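# Two-handed robot arranges flowers upright in vases

## Task

Place every flower into a vase with its stem pointing down, keeping both vases upright and leaving no stem visibly bent or deformed.

## Robot and tools

Robot: two UR-type arms, left_arm and right_arm, each ending in a sixteen-motor four-digit hand (index, middle, ring, thumb). right_arm carries a right hand; left_arm carries its mirror image. Cameras: cam_high, cam_low (fixed), cam_left_wrist, cam_right_wrist (on the hands), all 896x504.

Scene frame: origin at table-top height, halfway between the nominal arm bases; +z up, +x out over the table, left_arm on the +y side. Measured bases: left_arm (+0.068, +0.432, +0.037) m, right_arm (-0.060, -0.413, +0.037) m. A camera stand sits behind the arms. Reported positions can be a few cm off, more when reaching far.

Hand point axes (right hand): +z points along straightened fingers toward the tips, +x runs across the palm away from the thumb, +y points out of the palm face. On the left hand +x points toward the thumb instead. A rigid mast near the wrist on the palm side can collide with things.

The 48-number row (shared by execute_actions and move), one flat list covering both arms, every value in [-1, 1]: left_arm dx, dy, dz, rx, ry, rz; then 16 left-hand motor goals; left current_limit; left speed; then the same 24 for the right arm. Send all 48 even when one arm stays put.
- dx..rz are offsets, not poses: measured along scene-frame axes from that arm's Hand target as it was when the action (or move) began, rotating about that point. 1.0 = 0.6 m of travel or 180 degrees; rx, ry, rz form a single rotation vector. All zeros re-requests the current Hand target. Repeating an offset in a new call moves further.
- Motor goals are absolute angles, each scaled between the hinge's two stops. Order per hand: index_mcp, index_abd, index_pip, index_dip, middle_mcp, middle_abd, middle_pip, middle_dip, ring_mcp, ring_abd, ring_pip, ring_dip, thumb_cmc, thumb_axl, thumb_mcp, thumb_ipl. Moving toward -1 curls/closes. Straight values: _mcp +0.75, _abd +0.00, _pip +0.58, _dip +0.70, thumb_cmc +0.71, thumb_axl +0.68, thumb_mcp +0.23, thumb_ipl +0.17. Zero is a real goal; to keep a hand unchanged, resend its hand_goal, hand_current_limit and hand_speed.
- current_limit: -1..+1 maps to 0..550 mA per motor (floor 11 mA); very low values may not lift a finger. speed: motor goal rate = (speed + 1)/2 of 8.5 rad/s. Initially +0.4 and -0.6; settings persist.

Tools:
- execute_actions(actions, cameras): actions is a list of actions; each action is up to 15 rows, one per 1/30 s step, the last row held to fill 15 steps. Every row in an action is relative to the action's starting Hand target. Images only if actions is empty or cameras lists names (["all"] for all).
- move(target, speed, blend, stop_force, zero, blocking, cameras): straight-line path for each hand point. target is one 48-number row or up to 15 rows, every row offset from the same starting Hand targets. speed in m/s, 0.002 to 3.6 (default 0.25), turning at up to twice that in rad/s; one value or one per target. blend in metres rounds corners in a list (0 = stop at each). stop_force in N, 3 to 120, ends an arm's path when its wrist sensor feels that much push; unreliable for light or loose objects and when the hand rotates; omit it when backing off a contact. zero (default true) rezeroes before the move. blocking=false returns after about 0.5 s but cannot combine with stop_force. Paths do not avoid obstacles; keep paths away from an arm's own base. Ten seconds maximum.
- wait(seconds 0 to 10), stop(), zoom_image(camera, region [x0, y0, x1, y1], at most 504 per side, only for cameras in the newest images), zero_wrist_force(arm), read_manual(section), finished_scene(scene=1; irreversible).

Results: end_effector_position (m), end_effector_quat_wxyz and velocities in the scene frame; Hand target (last commanded pose after clipping, base for the next offsets); joint positions and torques; hand_goal, hand_measured, hand_current_ma, hand_state per motor (moving, goal, blocked, overload); Wrist force/torque in the hand point's own axes plus the peak since last shown. A move adds a "move:" line: done, off_target, moving, held or fault, plus limits like paced or held. done does not prove nothing was bumped.

Cautions: orientation commands are clipped to 32 degrees from the measured pose each step. Arms are stiff; pressing past a firm contact risks a fault: a joint torque limit (wrist joints about 15 N m) or about 150 N net force stops the arm for 10 s. A motor at 495 mA or more for 5 s shuts off for 10 s. Motors overheating (MOTOR HOT at 70 °C, brakes at 85 °C) comes from holding loads or straining. Never let the arms or hands touch each other; a clearance check helps but is not guaranteed, and a hand closing on the other hand's fingers counts as a press. Don't drop flowers, knock over vases, slam, or let anything leave the table. Release objects only when they are still and set down; the goal must hold after the robot lets go.

Each tool is called after "Emit:" by a JSON object that holds its "method" and its "body", one argument or row to a line.

## Session

Emit:
{"method": "execute_actions", "body": {
  "actions": []
}}

Scene clock: 0.00 s.
left_arm: end_effector_position=(+0.4397, +0.4489, +0.2756) hand_goal=(+0.754, +0.000, +0.576, +0.696, +0.754, +0.000, +0.576, +0.696, +0.754, +0.000, +0.576, +0.696, +0.714, +0.678, +0.226, +0.168) hand_measured=(+0.754, +0.000, +0.576, +0.696, +0.754, +0.000, +0.576, +0.696, +0.754, +0.000, +0.576, +0.696, +0.714, +0.678, +0.226, +0.168) hand_current_ma=(+0, +0, +0, +0, +0, +0, +0, +0, +0, +0, +0, +0, +0, +0, +0, +0) hand_state=(goal, goal, goal, goal, goal, goal, goal, goal, goal, goal, goal, goal, goal, goal, goal, goal) hand_current_limit=0.40 hand_speed=-0.60 end_effector_quat_wxyz=(-0.286, +0.707, +0.493, -0.420) | right_arm: end_effector_position=(+0.7404, -0.0331, +0.2577) hand_goal=(+0.754, +0.000, +0.576, +0.696, +0.754, +0.000, +0.576, +0.696, +0.754, +0.000, +0.576, +0.696, +0.714, +0.678, +0.226, +0.168) hand_measured=(+0.754, +0.000, +0.576, +0.696, +0.754, +0.000, +0.576, +0.696, +0.754, +0.000, +0.576, +0.696, +0.714, +0.678, +0.226, +0.168) hand_current_ma=(+0, +0, +0, +0, +0, +0, +0, +0, +0, +0, +0, +0, +0, +0, +0, +0) hand_state=(goal, goal, goal, goal, goal, goal, goal, goal, goal, goal, goal, goal, goal, goal, goal, goal) hand_current_limit=0.40 hand_speed=-0.60 end_effector_quat_wxyz=(+0.013, +0.839, +0.544, -0.007)
Joint positions: left_arm=[3.429 -1.754 -1.561 -2.443 1.828 0.511] | right_arm=[0.371 -0.578 0.439 -1.423 -1.599 0.808]
Joint velocities: within noise
Joint torques (N m): no reading
Wrist force (N): no reading
Wrist torque (N m): no reading
Wrist force, peak (N): no reading
Hand target: left_arm +0.4397, +0.4489, +0.2756; -0.286, +0.707, +0.493, -0.420 | right_arm +0.7404, -0.0331, +0.2577; +0.013, +0.839, +0.544, -0.007

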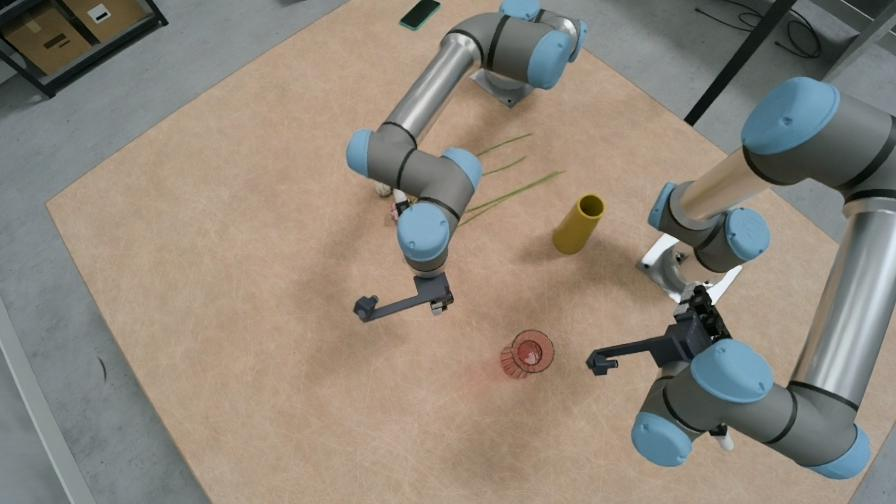

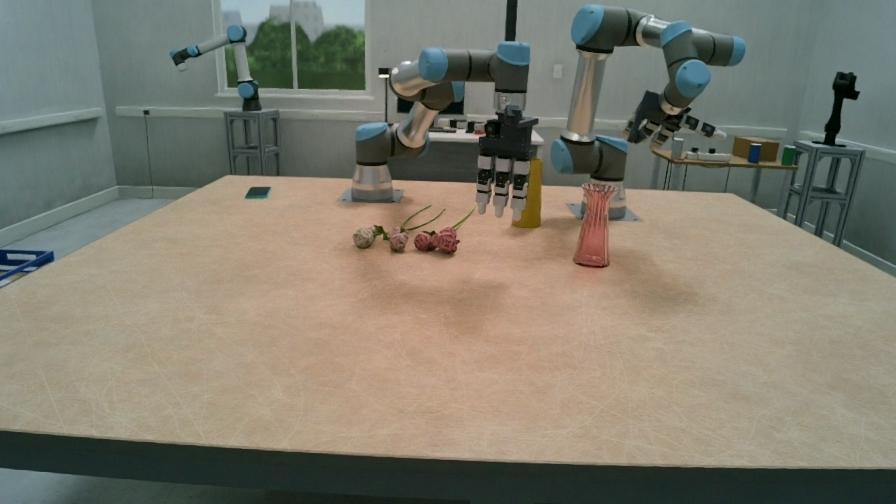

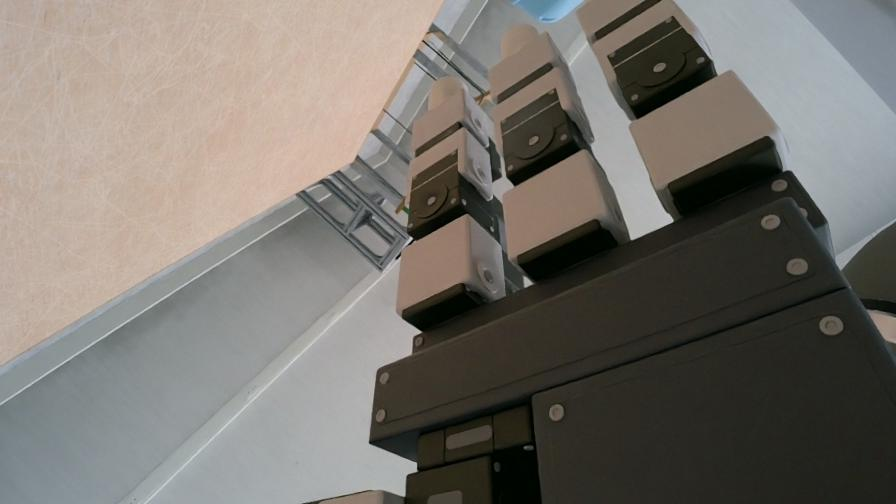

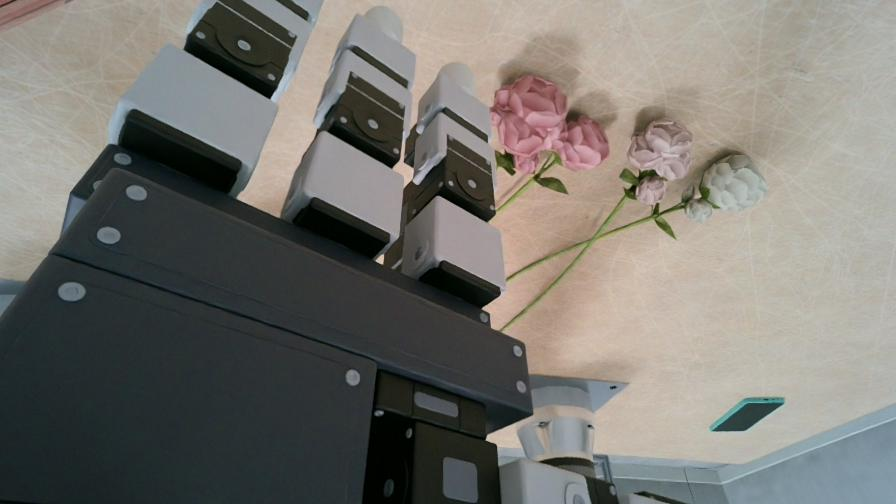

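Emit:
{"method": "zoom_image", "body": {
  "camera": "cam_high",
  "region": [370, 110, 622, 252]
}}

Emit:
{"method": "zoom_image", "body": {
  "camera": "cam_low",
  "region": [340, 150, 640, 290]
}}

Emit:
{"method": "zoom_image", "body": {
  "camera": "cam_right_wrist",
  "region": [400, 40, 900, 340]
}}

Emit:
{"method": "zoom_image", "body": {
  "camera": "cam_high",
  "region": [460, 160, 660, 400]
}}

Scaled by 2.000 from the camera's 896x504 image, which has a finer 1280x720 frame.

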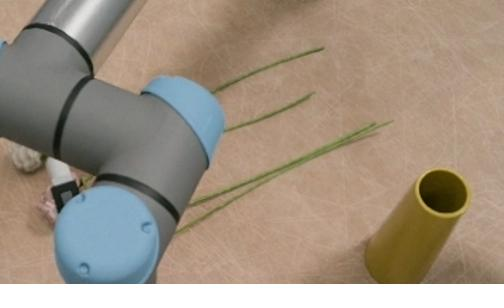

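Scaled by 1.680 from the camera's 896x504 image, which has a finer 1280x720 frame.

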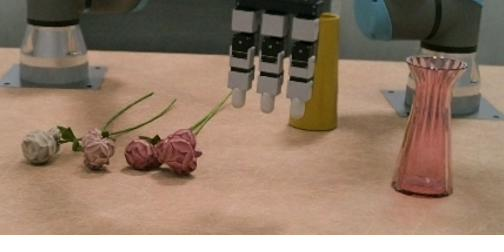

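Invalid region (400, 40, 900, 340): it reaches outside that camera's 896x504 image.

Scaled by 2.100 from the camera's 896x504 image, which has a finer 1280x720 frame.

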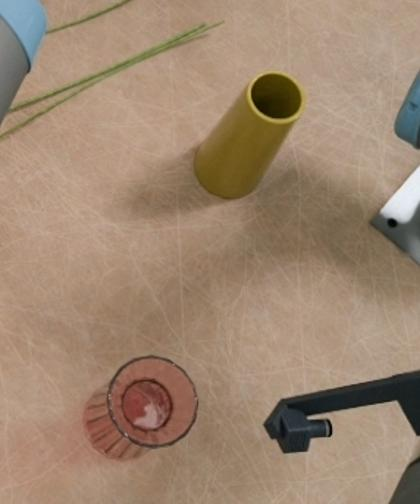

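Emit:
{"method": "move", "body": {
  "target": [0,0,0,0,0,0,0.754,0,0.576,0.696,0.754,0,0.576,0.696,0.754,0,0.576,0.696,0.714,0.678,0.226,0.168,0.4,-0.6,-0.567,-0.695,0.237,0.3603,0.1628,-0.4004,0.301,0,-0.241,0.217,0.301,0,-0.241,0.217,0.95,0,0.577,0.696,-0.543,0.677,0.056,0.005,0.4,-0.6],
  "speed": 0.3,
  "cameras": ["all"]
}}

Scene clock: 194.83 s.
left_arm: end_effector_position=(+0.4397, +0.4489, +0.2756) hand_goal=(+0.754, +0.000, +0.576, +0.696, +0.754, +0.000, +0.576, +0.696, +0.754, +0.000, +0.576, +0.696, +0.714, +0.678, +0.226, +0.168) hand_measured=(+0.748, +0.000, +0.576, +0.696, +0.746, +0.000, +0.576, +0.696, +0.748, +0.000, +0.576, +0.696, +0.710, +0.678, +0.226, +0.168) hand_current_ma=(-14, +0, +1, +0, -18, +0, +1, +0, -17, +0, +1, +0, -11, -1, +0, -1) hand_state=(goal, goal, goal, goal, goal, goal, goal, goal, goal, goal, goal, goal, goal, goal, goal, goal) hand_current_limit=0.40 hand_speed=-0.60 end_effector_quat_wxyz=(-0.286, +0.707, +0.493, -0.420) | right_arm: end_effector_position=(+0.4002, -0.4501, +0.3999) hand_goal=(+0.302, +0.000, -0.240, +0.218, +0.302, +0.000, -0.240, +0.218, +0.950, +0.000, +0.578, +0.696, -0.542, +0.678, +0.056, +0.006) hand_measured=(+0.300, +0.000, -0.234, +0.222, +0.300, +0.000, -0.234, +0.222, +0.942, +0.000, +0.576, +0.696, -0.540, +0.678, +0.054, +0.008) hand_current_ma=(+0, +0, +2, +1, +0, +0, +2, +1, -5, +0, +0, +0, +1, +0, -1, +0) hand_state=(goal, goal, goal, goal, goal, goal, goal, goal, goal, goal, goal, goal, goal, goal, goal, goal) hand_current_limit=0.40 hand_speed=-0.60 end_effector_quat_wxyz=(-0.532, +0.836, -0.111, +0.070) end_effector_velocity=(-0.001, +0.000, +0.000) end_effector_angular_velocity=(+0.002, +0.002, +0.000)
Joint positions: left_arm=[3.429 -1.754 -1.561 -2.443 1.828 0.511] | right_arm=[-0.741 -1.566 1.519 -0.762 -0.625 0.705]
Joint velocities: left_arm=[within noise] | right_arm=[-0.001 0.001 -0.001 0.005 0 -0.002]
Joint torques (N m): left_arm=[0.17 30.18 22.58 -0.03 0.27 -0.08] | right_arm=[-10.23 -8.87 -32.11 0.84 -0.92 -2.49]
Wrist force (N): left_arm=[-0.1 0.2 0.2] | right_arm=[0.3 1.0 -0.2]
Wrist torque (N m): left_arm=[0.00 0.01 0.00] | right_arm=[0.22 0.02 0.16]
Wrist force, peak (N): left_arm=[0.4 0.0 -0.5] | right_arm=[-0.9 1.4 0.2]
Hand target: left_arm +0.4397, +0.4489, +0.2756; -0.286, +0.707, +0.493, -0.420 | right_arm +0.4002, -0.4501, +0.3999; -0.533, +0.836, -0.111, +0.070
Off the commanded pose: left_arm 0.000 m, 0 deg | right_arm 0.000 m, 0 deg.
move: done
camera_calibration:
cam_right_wrist: T_world_to_cam=[[-0.830803, -0.0524029, -0.554094, 0.558222], [-0.504503, -0.349515, 0.789503, -0.328274], [-0.235037, 0.935464, 0.263941, 0.530413], [0, 0, 0, 1]] pos_world=[0.422824, -0.581667, 0.428483]

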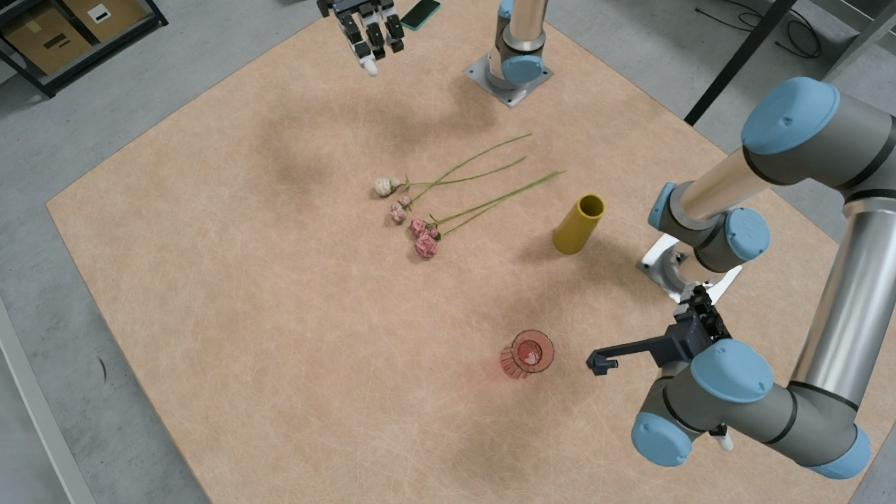

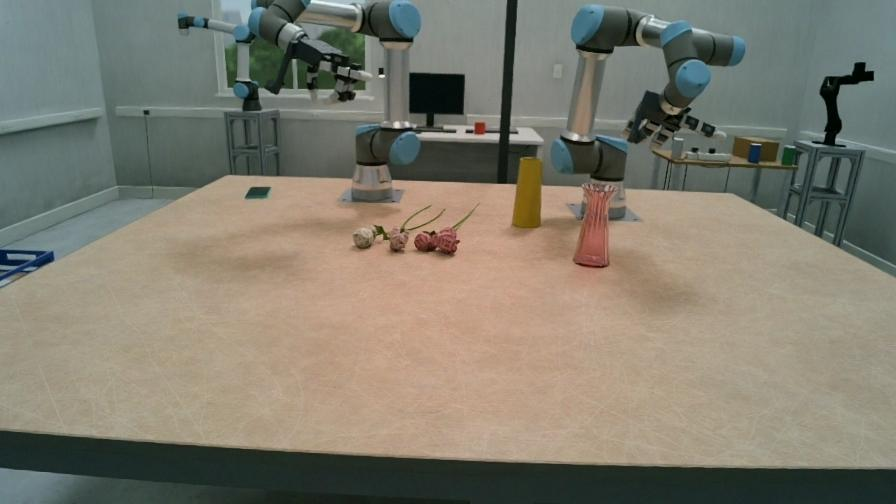

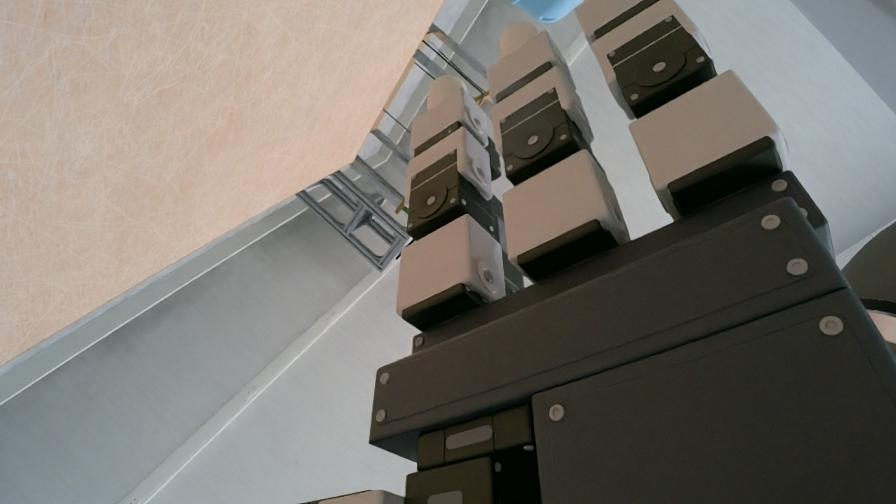

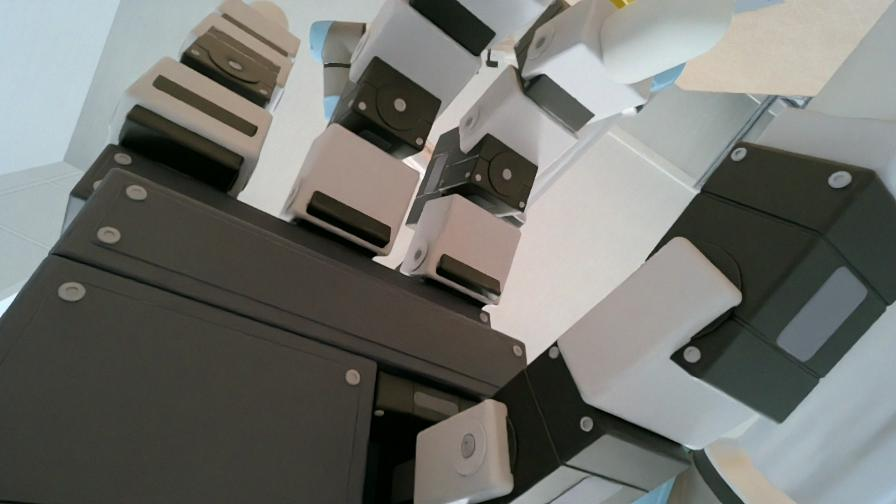

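Emit:
{"method": "zoom_image", "body": {
  "camera": "cam_high",
  "region": [360, 120, 600, 270]
}}

Emit:
{"method": "zoom_image", "body": {
  "camera": "cam_low",
  "region": [340, 180, 500, 270]
}}

Emit:
{"method": "zoom_image", "body": {
  "camera": "cam_high",
  "region": [480, 0, 720, 150]
}}

Scaled by 2.100 from the camera's 896x504 image, which has a finer 1280x720 frame.

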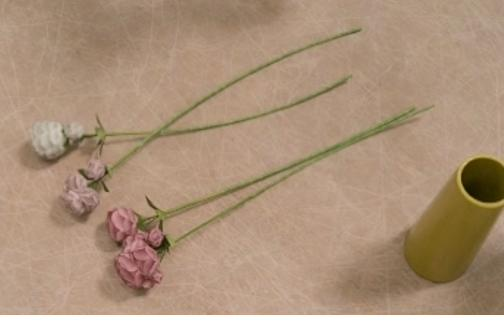

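Scaled by 3.150 from the camera's 896x504 image, which has a finer 1280x720 frame.

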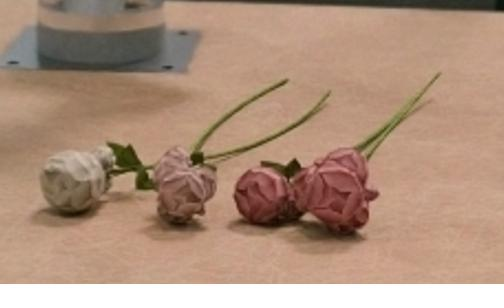

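Scaled by 2.100 from the camera's 896x504 image, which has a finer 1280x720 frame.

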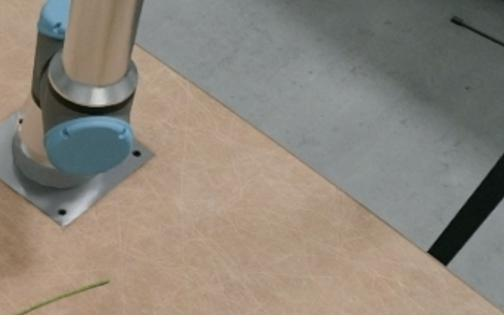

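Emit:
{"method": "zoom_image", "body": {
  "camera": "cam_high",
  "region": [300, 0, 460, 100]
}}

Emit:
{"method": "zoom_image", "body": {
  "camera": "cam_high",
  "region": [390, 160, 470, 210]
}}

Emit:
{"method": "zoom_image", "body": {
  "camera": "cam_high",
  "region": [480, 160, 580, 220]
}}

Scaled by 3.150 from the camera's 896x504 image, which has a finer 1280x720 frame.

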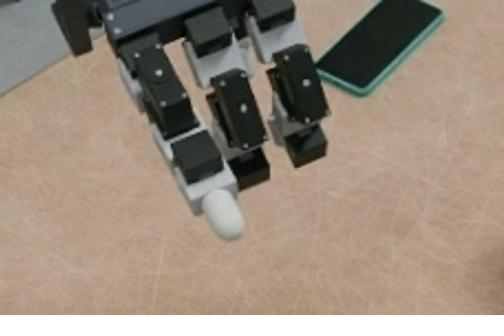

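Scaled by 6.300 from the camera's 896x504 image, which has a finer 1280x720 frame.

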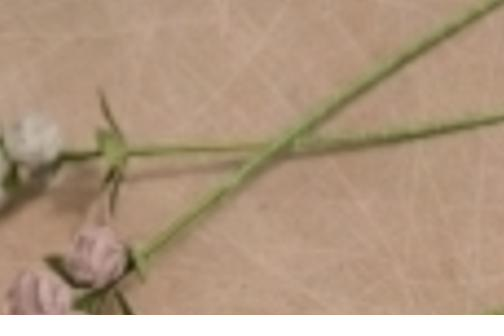

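Scaled by 5.040 from the camera's 896x504 image, which has a finer 1280x720 frame.

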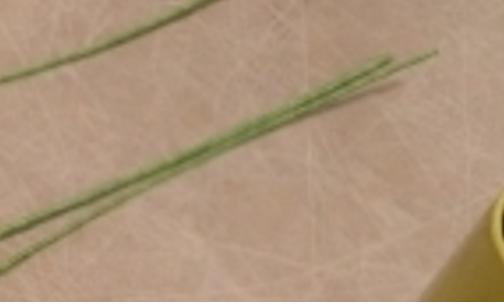

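Emit:
{"method": "move", "body": {
  "target": [
    [0,0,0,0,0,0,0.754,0,0.576,0.696,0.754,0,0.576,0.696,0.754,0,0.576,0.696,0.714,0.678,0.226,0.168,0.4,-0.6,0.2497,0.3335,-0.0833,0,0,-0.5,0.342,0,-0.241,0.217,0.342,0,-0.241,0.217,0.95,0,0.577,0.696,-0.543,0.677,-0.09,0.027,0.2,-0.6],
    [0,0,0,0,0,0,0.754,0,0.576,0.696,0.754,0,0.576,0.696,0.754,0,0.576,0.696,0.714,0.678,0.226,0.168,0.4,-0.6,0.0497,0.4718,-0.4,0,0,0.9944,0.342,0,-0.241,0.217,0.342,0,-0.241,0.217,0.95,0,0.577,0.696,-0.543,0.677,-0.09,0.027,0.2,-0.6]
  ],
  "speed": 0.35,
  "blend": [0.05,0],
  "cameras": ["all"]
}}

Scene clock: 343.80 s.
left_arm: end_effector_position=(+0.4397, +0.4489, +0.2756) hand_goal=(+0.754, +0.000, +0.576, +0.696, +0.754, +0.000, +0.576, +0.696, +0.754, +0.000, +0.576, +0.696, +0.714, +0.678, +0.226, +0.168) hand_measured=(+0.748, +0.000, +0.576, +0.696, +0.746, +0.000, +0.576, +0.696, +0.748, +0.000, +0.576, +0.696, +0.710, +0.678, +0.226, +0.168) hand_current_ma=(-14, +0, +1, +0, -18, +0, +1, +0, -17, +0, +1, +0, -11, -1, +0, -1) hand_state=(goal, goal, goal, goal, goal, goal, goal, goal, goal, goal, goal, goal, goal, goal, goal, goal) hand_current_limit=0.40 hand_speed=-0.60 end_effector_quat_wxyz=(-0.286, +0.707, +0.493, -0.420) | right_arm: end_effector_position=(+0.4997, -0.2156, +0.2734) hand_goal=(+0.342, +0.000, -0.240, +0.218, +0.342, +0.000, -0.240, +0.218, +0.950, +0.000, +0.578, +0.696, -0.542, +0.678, -0.090, +0.028) hand_measured=(+0.332, +0.000, -0.236, +0.222, +0.334, +0.000, -0.236, +0.222, +0.940, +0.000, +0.576, +0.696, -0.542, +0.678, -0.088, +0.026) hand_current_ma=(-7, +0, +1, +1, -5, +0, +2, +1, -7, +0, +0, +0, +0, +0, +1, -1) hand_state=(goal, goal, goal, goal, goal, goal, goal, goal, goal, goal, goal, goal, goal, goal, goal, goal) hand_current_limit=0.20 hand_speed=-0.60 end_effector_quat_wxyz=(+0.199, -0.292, +0.777, -0.520)
Joint positions: left_arm=[3.429 -1.754 -1.561 -2.443 1.828 0.511] | right_arm=[0.372 -1.292 1.924 -2.881 -2.633 3.974]
Joint torques (N m): left_arm=[0.33 30.46 22.2 -0.16 0.23 -0.06] | right_arm=[-9.45 -16.13 -6.85 -4.93 0.61 -2.34]
Wrist force (N): left_arm=[0.3 -0.2 0.2] | right_arm=[0.3 0.6 0.2]
Wrist torque (N m): left_arm=[-0.04 -0.03 0.04] | right_arm=[0.11 -0.01 0.17]
Wrist force, peak (N): left_arm=[0.1 0.4 -0.6] | right_arm=[-2.5 0.9 0.3]
Hand target: left_arm +0.4397, +0.4489, +0.2756; -0.286, +0.707, +0.493, -0.420 | right_arm +0.4997, -0.2156, +0.2733; +0.200, -0.292, +0.777, -0.520 (not the last commanded pose)
Off the commanded pose: left_arm 0.000 m, 0 deg | right_arm 0.142 m, 57 deg.
move: held (right_arm; a check stopped the path); path passed 1 of 2 targets; limits=paced,held
pose unreachable (right arm): on one or more control steps of this call, first in action 0 (counted from 0), this arm could not follow its commanded pose, so it was not sent that pose on those steps. It may still have moved: this result reports where it is.
cause: moving toward the commanded pose would bring two parts of the arm too close to each other (joints 4 (wrist 1) to 6 (wrist 3) lie between them).
camera_calibration:
cam_right_wrist: T_world_to_cam=[[0.436014, 0.70316, -0.561656, 0.115077], [-0.0406636, 0.63886, 0.768247, -0.109095], [0.899021, -0.312128, 0.307145, -0.479561], [0, 0, 0, 1]] pos_world=[0.376524, -0.160905, 0.29574]

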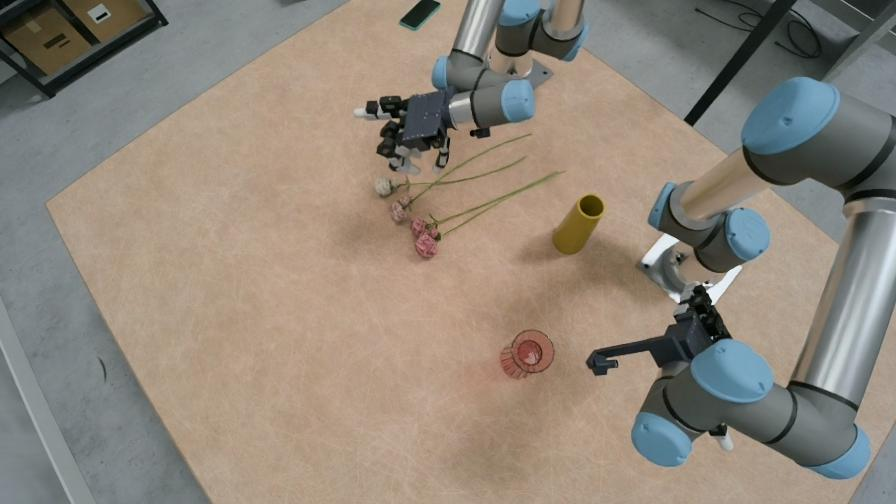

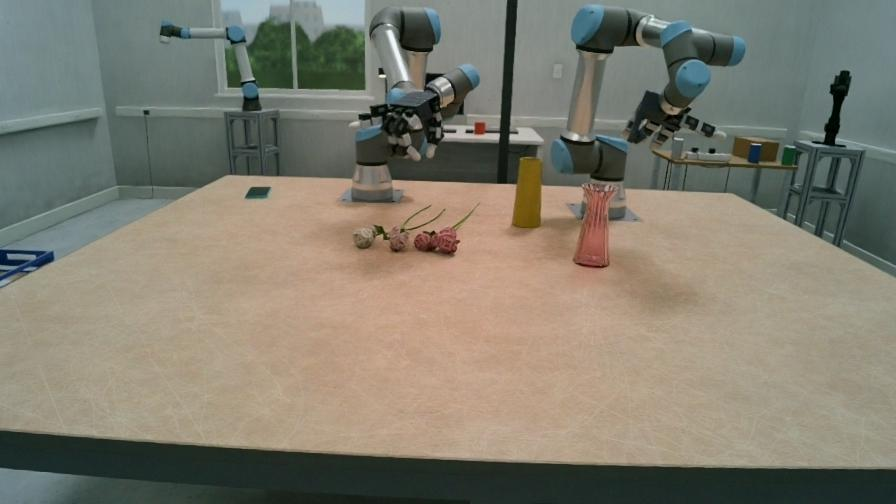

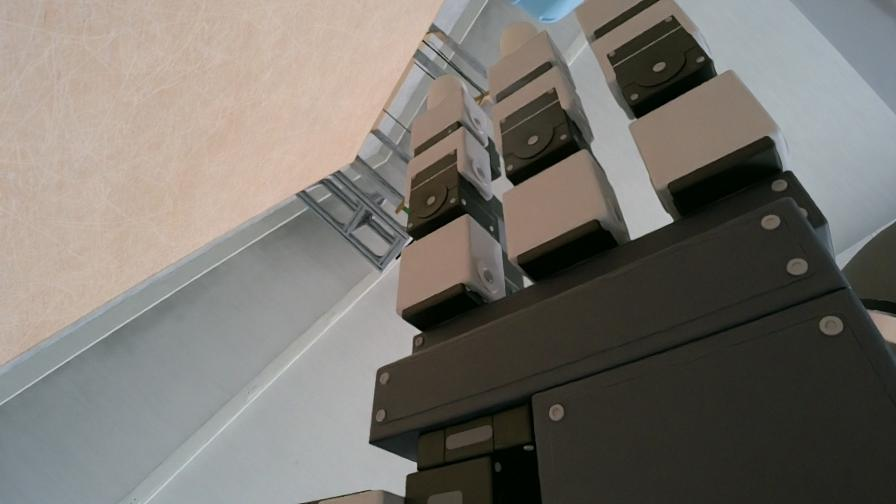

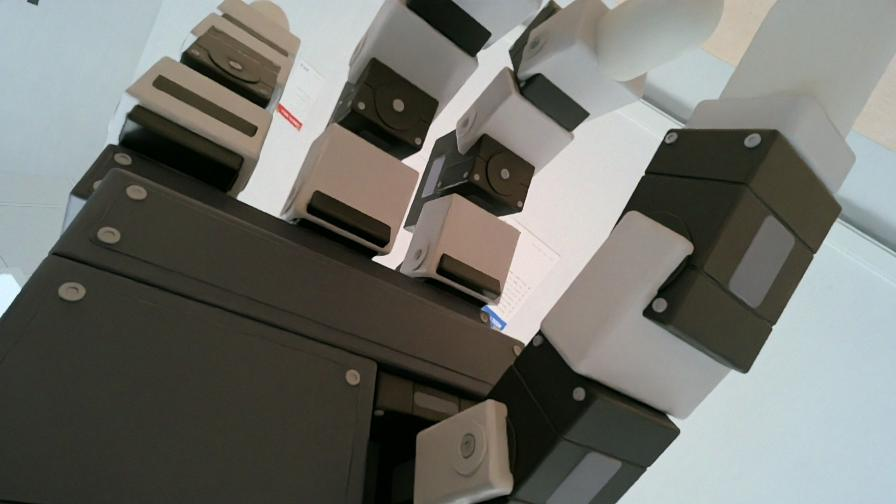

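Emit:
{"method": "move", "body": {
  "target": [0,0,0,0,0,0,0.754,0,0.576,0.696,0.754,0,0.576,0.696,0.754,0,0.576,0.696,0.714,0.678,0.226,0.168,0.4,-0.6,-0.0145,0.2177,-0.2223,-0.0187,0.1149,0.6259,0.425,0,-0.693,0.696,0.562,0,-0.693,0.696,0.95,0,0.577,0.696,-0.543,0.677,-0.1685,0.168,0.2,-0.6],
  "speed": 0.35,
  "cameras": ["all"]
}}

Scene clock: 484.40 s.
left_arm: end_effector_position=(+0.4397, +0.4489, +0.2756) hand_goal=(+0.754, +0.000, +0.576, +0.696, +0.754, +0.000, +0.576, +0.696, +0.754, +0.000, +0.576, +0.696, +0.714, +0.678, +0.226, +0.168) hand_measured=(+0.748, +0.000, +0.576, +0.696, +0.746, +0.000, +0.576, +0.696, +0.748, +0.000, +0.576, +0.696, +0.710, +0.678, +0.226, +0.168) hand_current_ma=(-14, +0, +1, +0, -18, +0, +1, +0, -17, +0, +1, +0, -11, -1, +0, -1) hand_state=(goal, goal, goal, goal, goal, goal, goal, goal, goal, goal, goal, goal, goal, goal, goal, goal) hand_current_limit=0.40 hand_speed=-0.60 end_effector_quat_wxyz=(-0.286, +0.707, +0.493, -0.420) | right_arm: end_effector_position=(+0.4910, -0.0850, +0.1400) hand_goal=(+0.426, +0.000, -0.692, +0.696, +0.562, +0.000, -0.692, +0.696, +0.950, +0.000, +0.578, +0.696, -0.542, +0.678, -0.168, +0.168) hand_measured=(+0.418, +0.000, -0.686, +0.694, +0.554, +0.000, -0.686, +0.694, +0.940, +0.000, +0.576, +0.696, -0.542, +0.678, -0.166, +0.166) hand_current_ma=(-5, +0, +3, -1, -6, +0, +3, -1, -7, +0, +0, +0, +0, +0, +1, -1) hand_state=(goal, goal, goal, goal, goal, goal, goal, goal, goal, goal, goal, goal, goal, goal, goal, goal) hand_current_limit=0.20 hand_speed=-0.60 end_effector_quat_wxyz=(-0.413, +0.885, -0.196, +0.091)
Joint positions: left_arm=[3.429 -1.754 -1.561 -2.443 1.828 0.511] | right_arm=[0.125 -1.111 1.915 -2.951 -0.873 2.363]
Joint torques (N m): left_arm=[0.36 30.94 22.66 -0.11 0.24 -0.01] | right_arm=[7.56 -23.2 -27.53 -0.24 3.21 -1.92]
Wrist force (N): left_arm=[0.1 0.3 0.2] | right_arm=[0.5 0.5 0.0]
Wrist torque (N m): left_arm=[0.02 -0.02 0.01] | right_arm=[0.13 -0.03 0.17]
Wrist force, peak (N): left_arm=[0.4 0.2 0.4] | right_arm=[2.6 -0.1 0.5]
Hand target: left_arm +0.4397, +0.4489, +0.2756; -0.286, +0.707, +0.493, -0.420 | right_arm +0.4910, -0.0850, +0.1400; -0.413, +0.885, -0.196, +0.091
Off the commanded pose: left_arm 0.000 m, 0 deg | right_arm 0.000 m, 0 deg.
move: done
camera_calibration:
cam_right_wrist: T_world_to_cam=[[-0.883918, -0.0298169, -0.466691, 0.524541], [-0.464529, -0.0589834, 0.883591, 0.0422301], [-0.0538729, 0.997814, 0.0382856, 0.226849], [0, 0, 0, 1]] pos_world=[0.495489, -0.208222, 0.198799]

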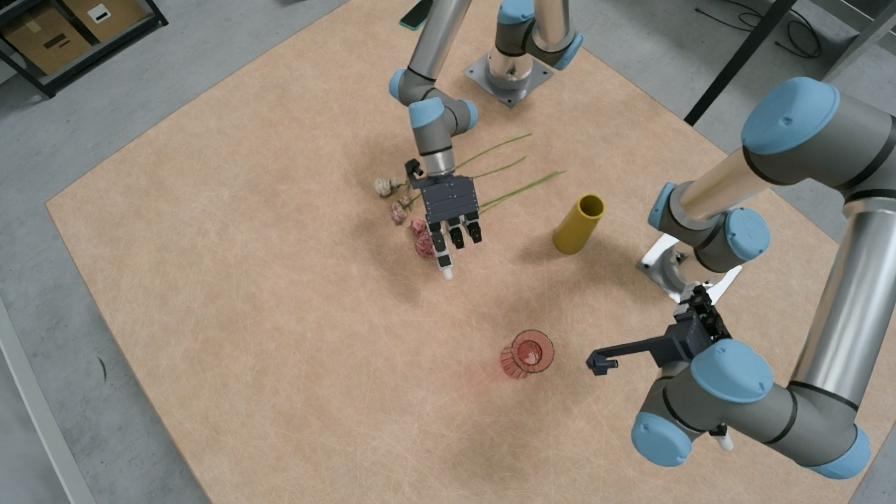

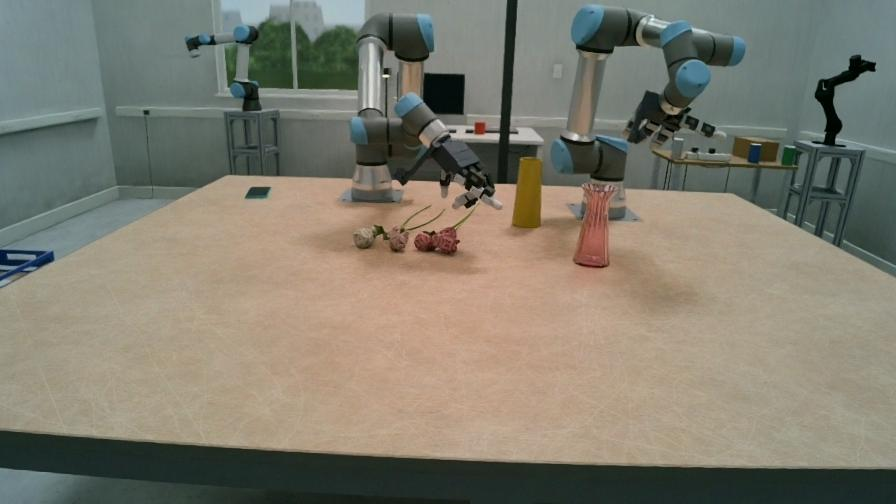

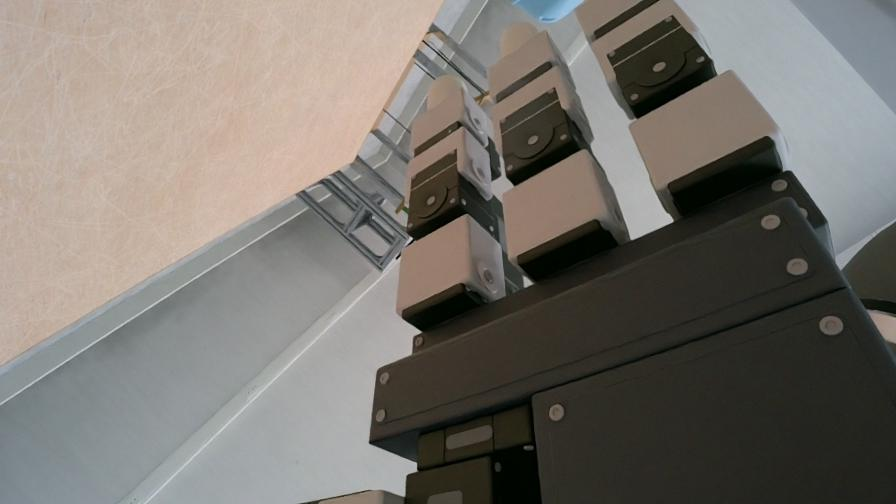

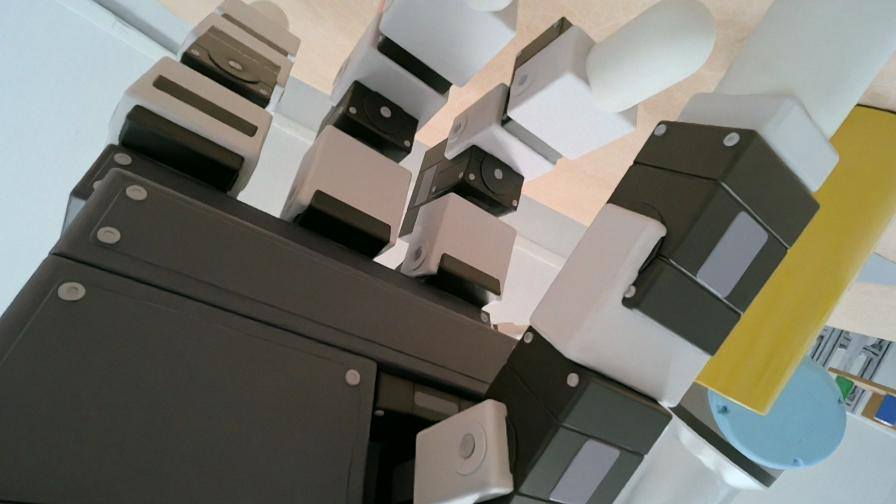

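Emit:
{"method": "zoom_image", "body": {
  "camera": "cam_high",
  "region": [390, 170, 510, 290]
}}

Emit:
{"method": "zoom_image", "body": {
  "camera": "cam_low",
  "region": [380, 130, 540, 260]
}}

Scaled by 4.200 from the camera's 896x504 image, which has a finer 1280x720 frame.

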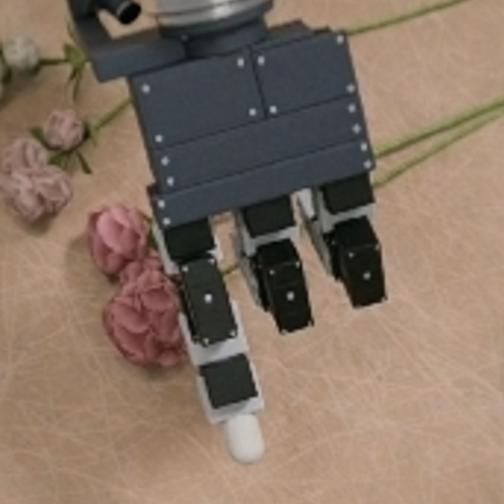

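Scaled by 3.150 from the camera's 896x504 image, which has a finer 1280x720 frame.

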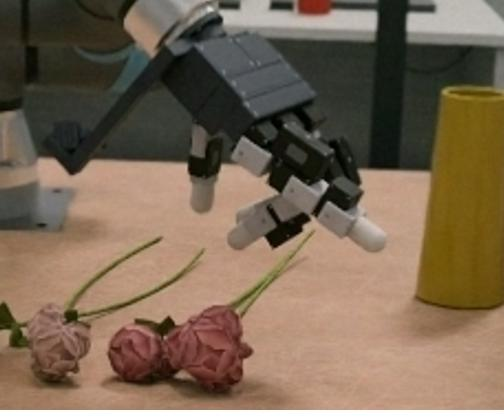

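Emit:
{"method": "move", "body": {
  "target": [0,0,0,0,0,0,0.754,0,0.576,0.696,0.754,0,0.576,0.696,0.754,0,0.576,0.696,0.714,0.678,0.226,0.168,0.4,-0.6,0,0,-0.16,0,0,0,0.507,0,-0.847,0.696,0.671,0,-0.942,0.696,0.95,0,0.577,0.696,-0.543,0.677,-0.1685,0.168,0.2,-0.6],
  "speed": 0.15,
  "cameras": ["all"]
}}

Emit:
{"method": "zoom_image", "body": {
  "camera": "cam_low",
  "region": [400, 170, 520, 260]
}}

Emit:
{"method": "zoom_image", "body": {
  "camera": "cam_high",
  "region": [390, 190, 490, 290]
}}

Scene clock: 518.07 s.
left_arm: end_effector_position=(+0.4397, +0.4489, +0.2756) hand_goal=(+0.754, +0.000, +0.576, +0.696, +0.754, +0.000, +0.576, +0.696, +0.754, +0.000, +0.576, +0.696, +0.714, +0.678, +0.226, +0.168) hand_measured=(+0.748, +0.000, +0.576, +0.696, +0.746, +0.000, +0.576, +0.696, +0.748, +0.000, +0.576, +0.696, +0.710, +0.678, +0.226, +0.168) hand_current_ma=(-14, +0, +1, +0, -18, +0, +1, +0, -17, +0, +1, +0, -11, -1, +0, -1) hand_state=(goal, goal, goal, goal, goal, goal, goal, goal, goal, goal, goal, goal, goal, goal, goal, goal) hand_current_limit=0.40 hand_speed=-0.60 end_effector_quat_wxyz=(-0.286, +0.707, +0.493, -0.420) | right_arm: end_effector_position=(+0.4909, -0.0850, +0.0441) hand_goal=(+0.508, +0.000, -0.846, +0.696, +0.672, +0.000, -0.942, +0.696, +0.950, +0.000, +0.578, +0.696, -0.542, +0.678, -0.168, +0.168) hand_measured=(+0.500, +0.000, -0.838, +0.694, +0.662, +0.000, -0.934, +0.694, +0.940, +0.000, +0.576, +0.696, -0.542, +0.678, -0.166, +0.166) hand_current_ma=(-5, +0, +4, -1, -6, +0, +5, -1, -7, +0, +0, +0, +0, +0, +1, -1) hand_state=(goal, goal, goal, goal, goal, goal, goal, goal, goal, goal, goal, goal, goal, goal, goal, goal) hand_current_limit=0.20 hand_speed=-0.60 end_effector_quat_wxyz=(-0.413, +0.885, -0.196, +0.091)
Joint positions: left_arm=[3.429 -1.754 -1.561 -2.443 1.828 0.511] | right_arm=[0.125 -0.92 1.946 -3.172 -0.873 2.363]
Joint torques (N m): left_arm=[0.22 30.76 22.23 -0.13 0.25 0.01] | right_arm=[7.88 -26.55 -22.93 -5.34 -0.78 1.92]
Wrist force (N): left_arm=[0.1 0.2 0.0] | right_arm=[0.5 0.6 0.2]
Wrist torque (N m): left_arm=[0.03 -0.02 0.01] | right_arm=[0.11 -0.05 0.18]
Wrist force, peak (N): left_arm=[0.0 0.4 0.5] | right_arm=[0.6 1.4 0.5]
Hand target: left_arm +0.4397, +0.4489, +0.2756; -0.286, +0.707, +0.493, -0.420 | right_arm +0.4910, -0.0850, +0.0440; -0.413, +0.885, -0.196, +0.091
Off the commanded pose: left_arm 0.000 m, 0 deg | right_arm 0.000 m, 0 deg.
move: done
camera_calibration:
cam_right_wrist: T_world_to_cam=[[-0.884005, -0.0301401, -0.466504, 0.479741], [-0.464327, -0.0590299, 0.883694, 0.126846], [-0.0541724, 0.997801, 0.0381879, 0.230677], [0, 0, 0, 1]] pos_world=[0.495488, -0.208223, 0.1029]

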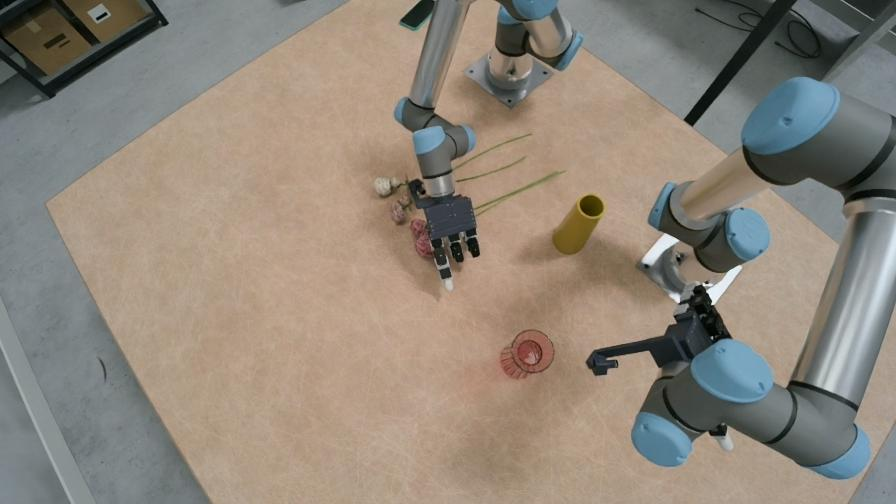

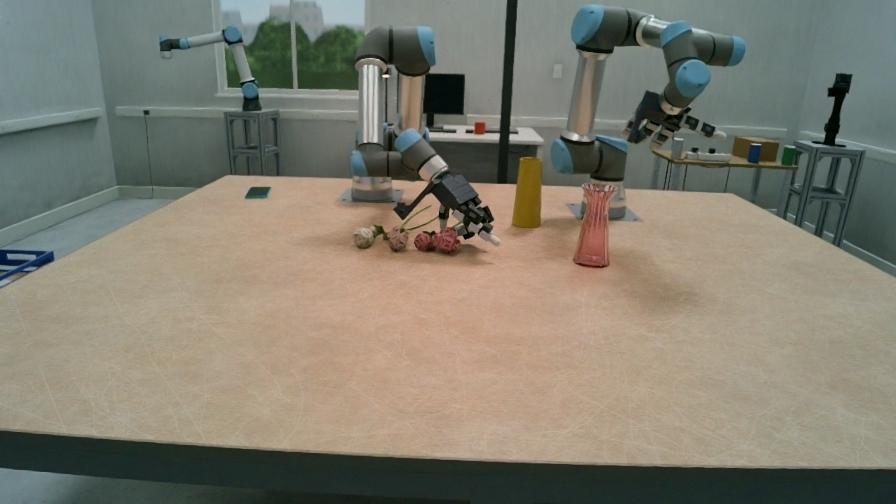

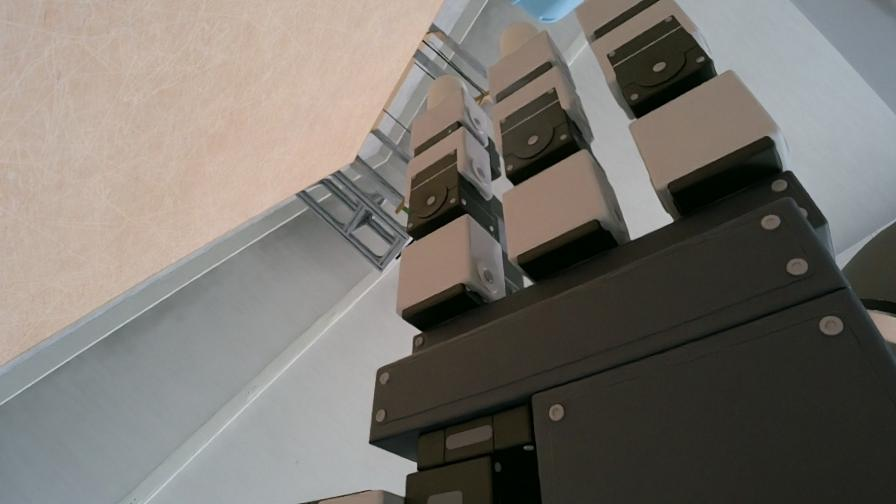

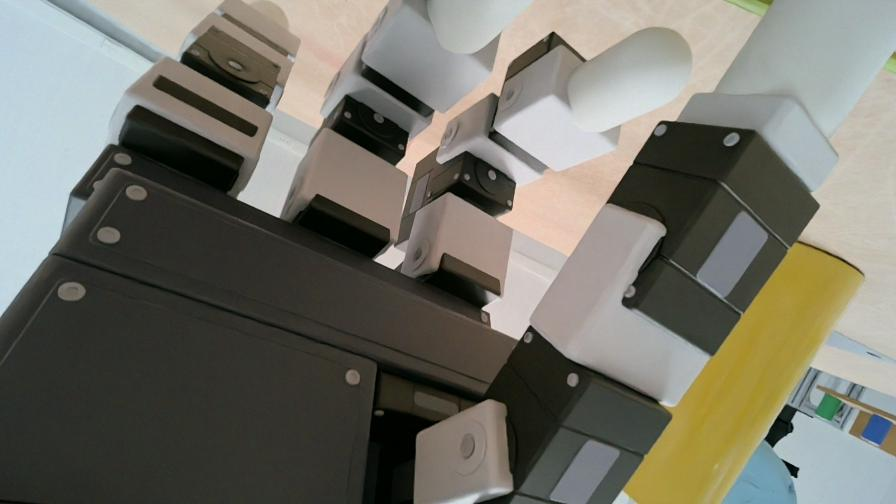

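Scaled by 4.200 from the camera's 896x504 image, which has a finer 1280x720 frame.

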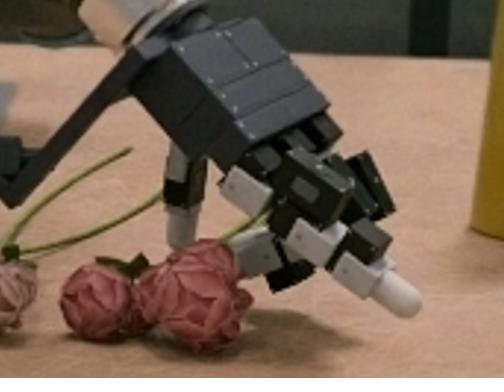

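Scaled by 5.040 from the camera's 896x504 image, which has a finer 1280x720 frame.

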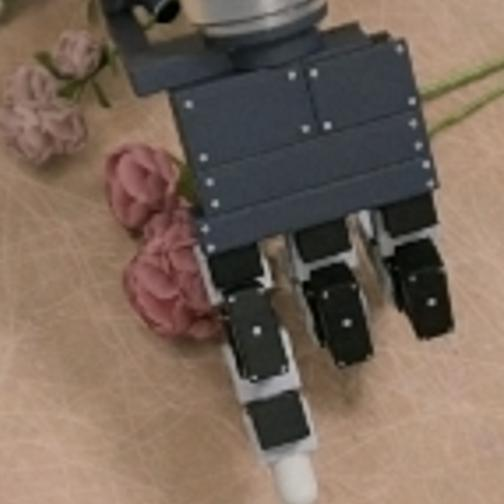

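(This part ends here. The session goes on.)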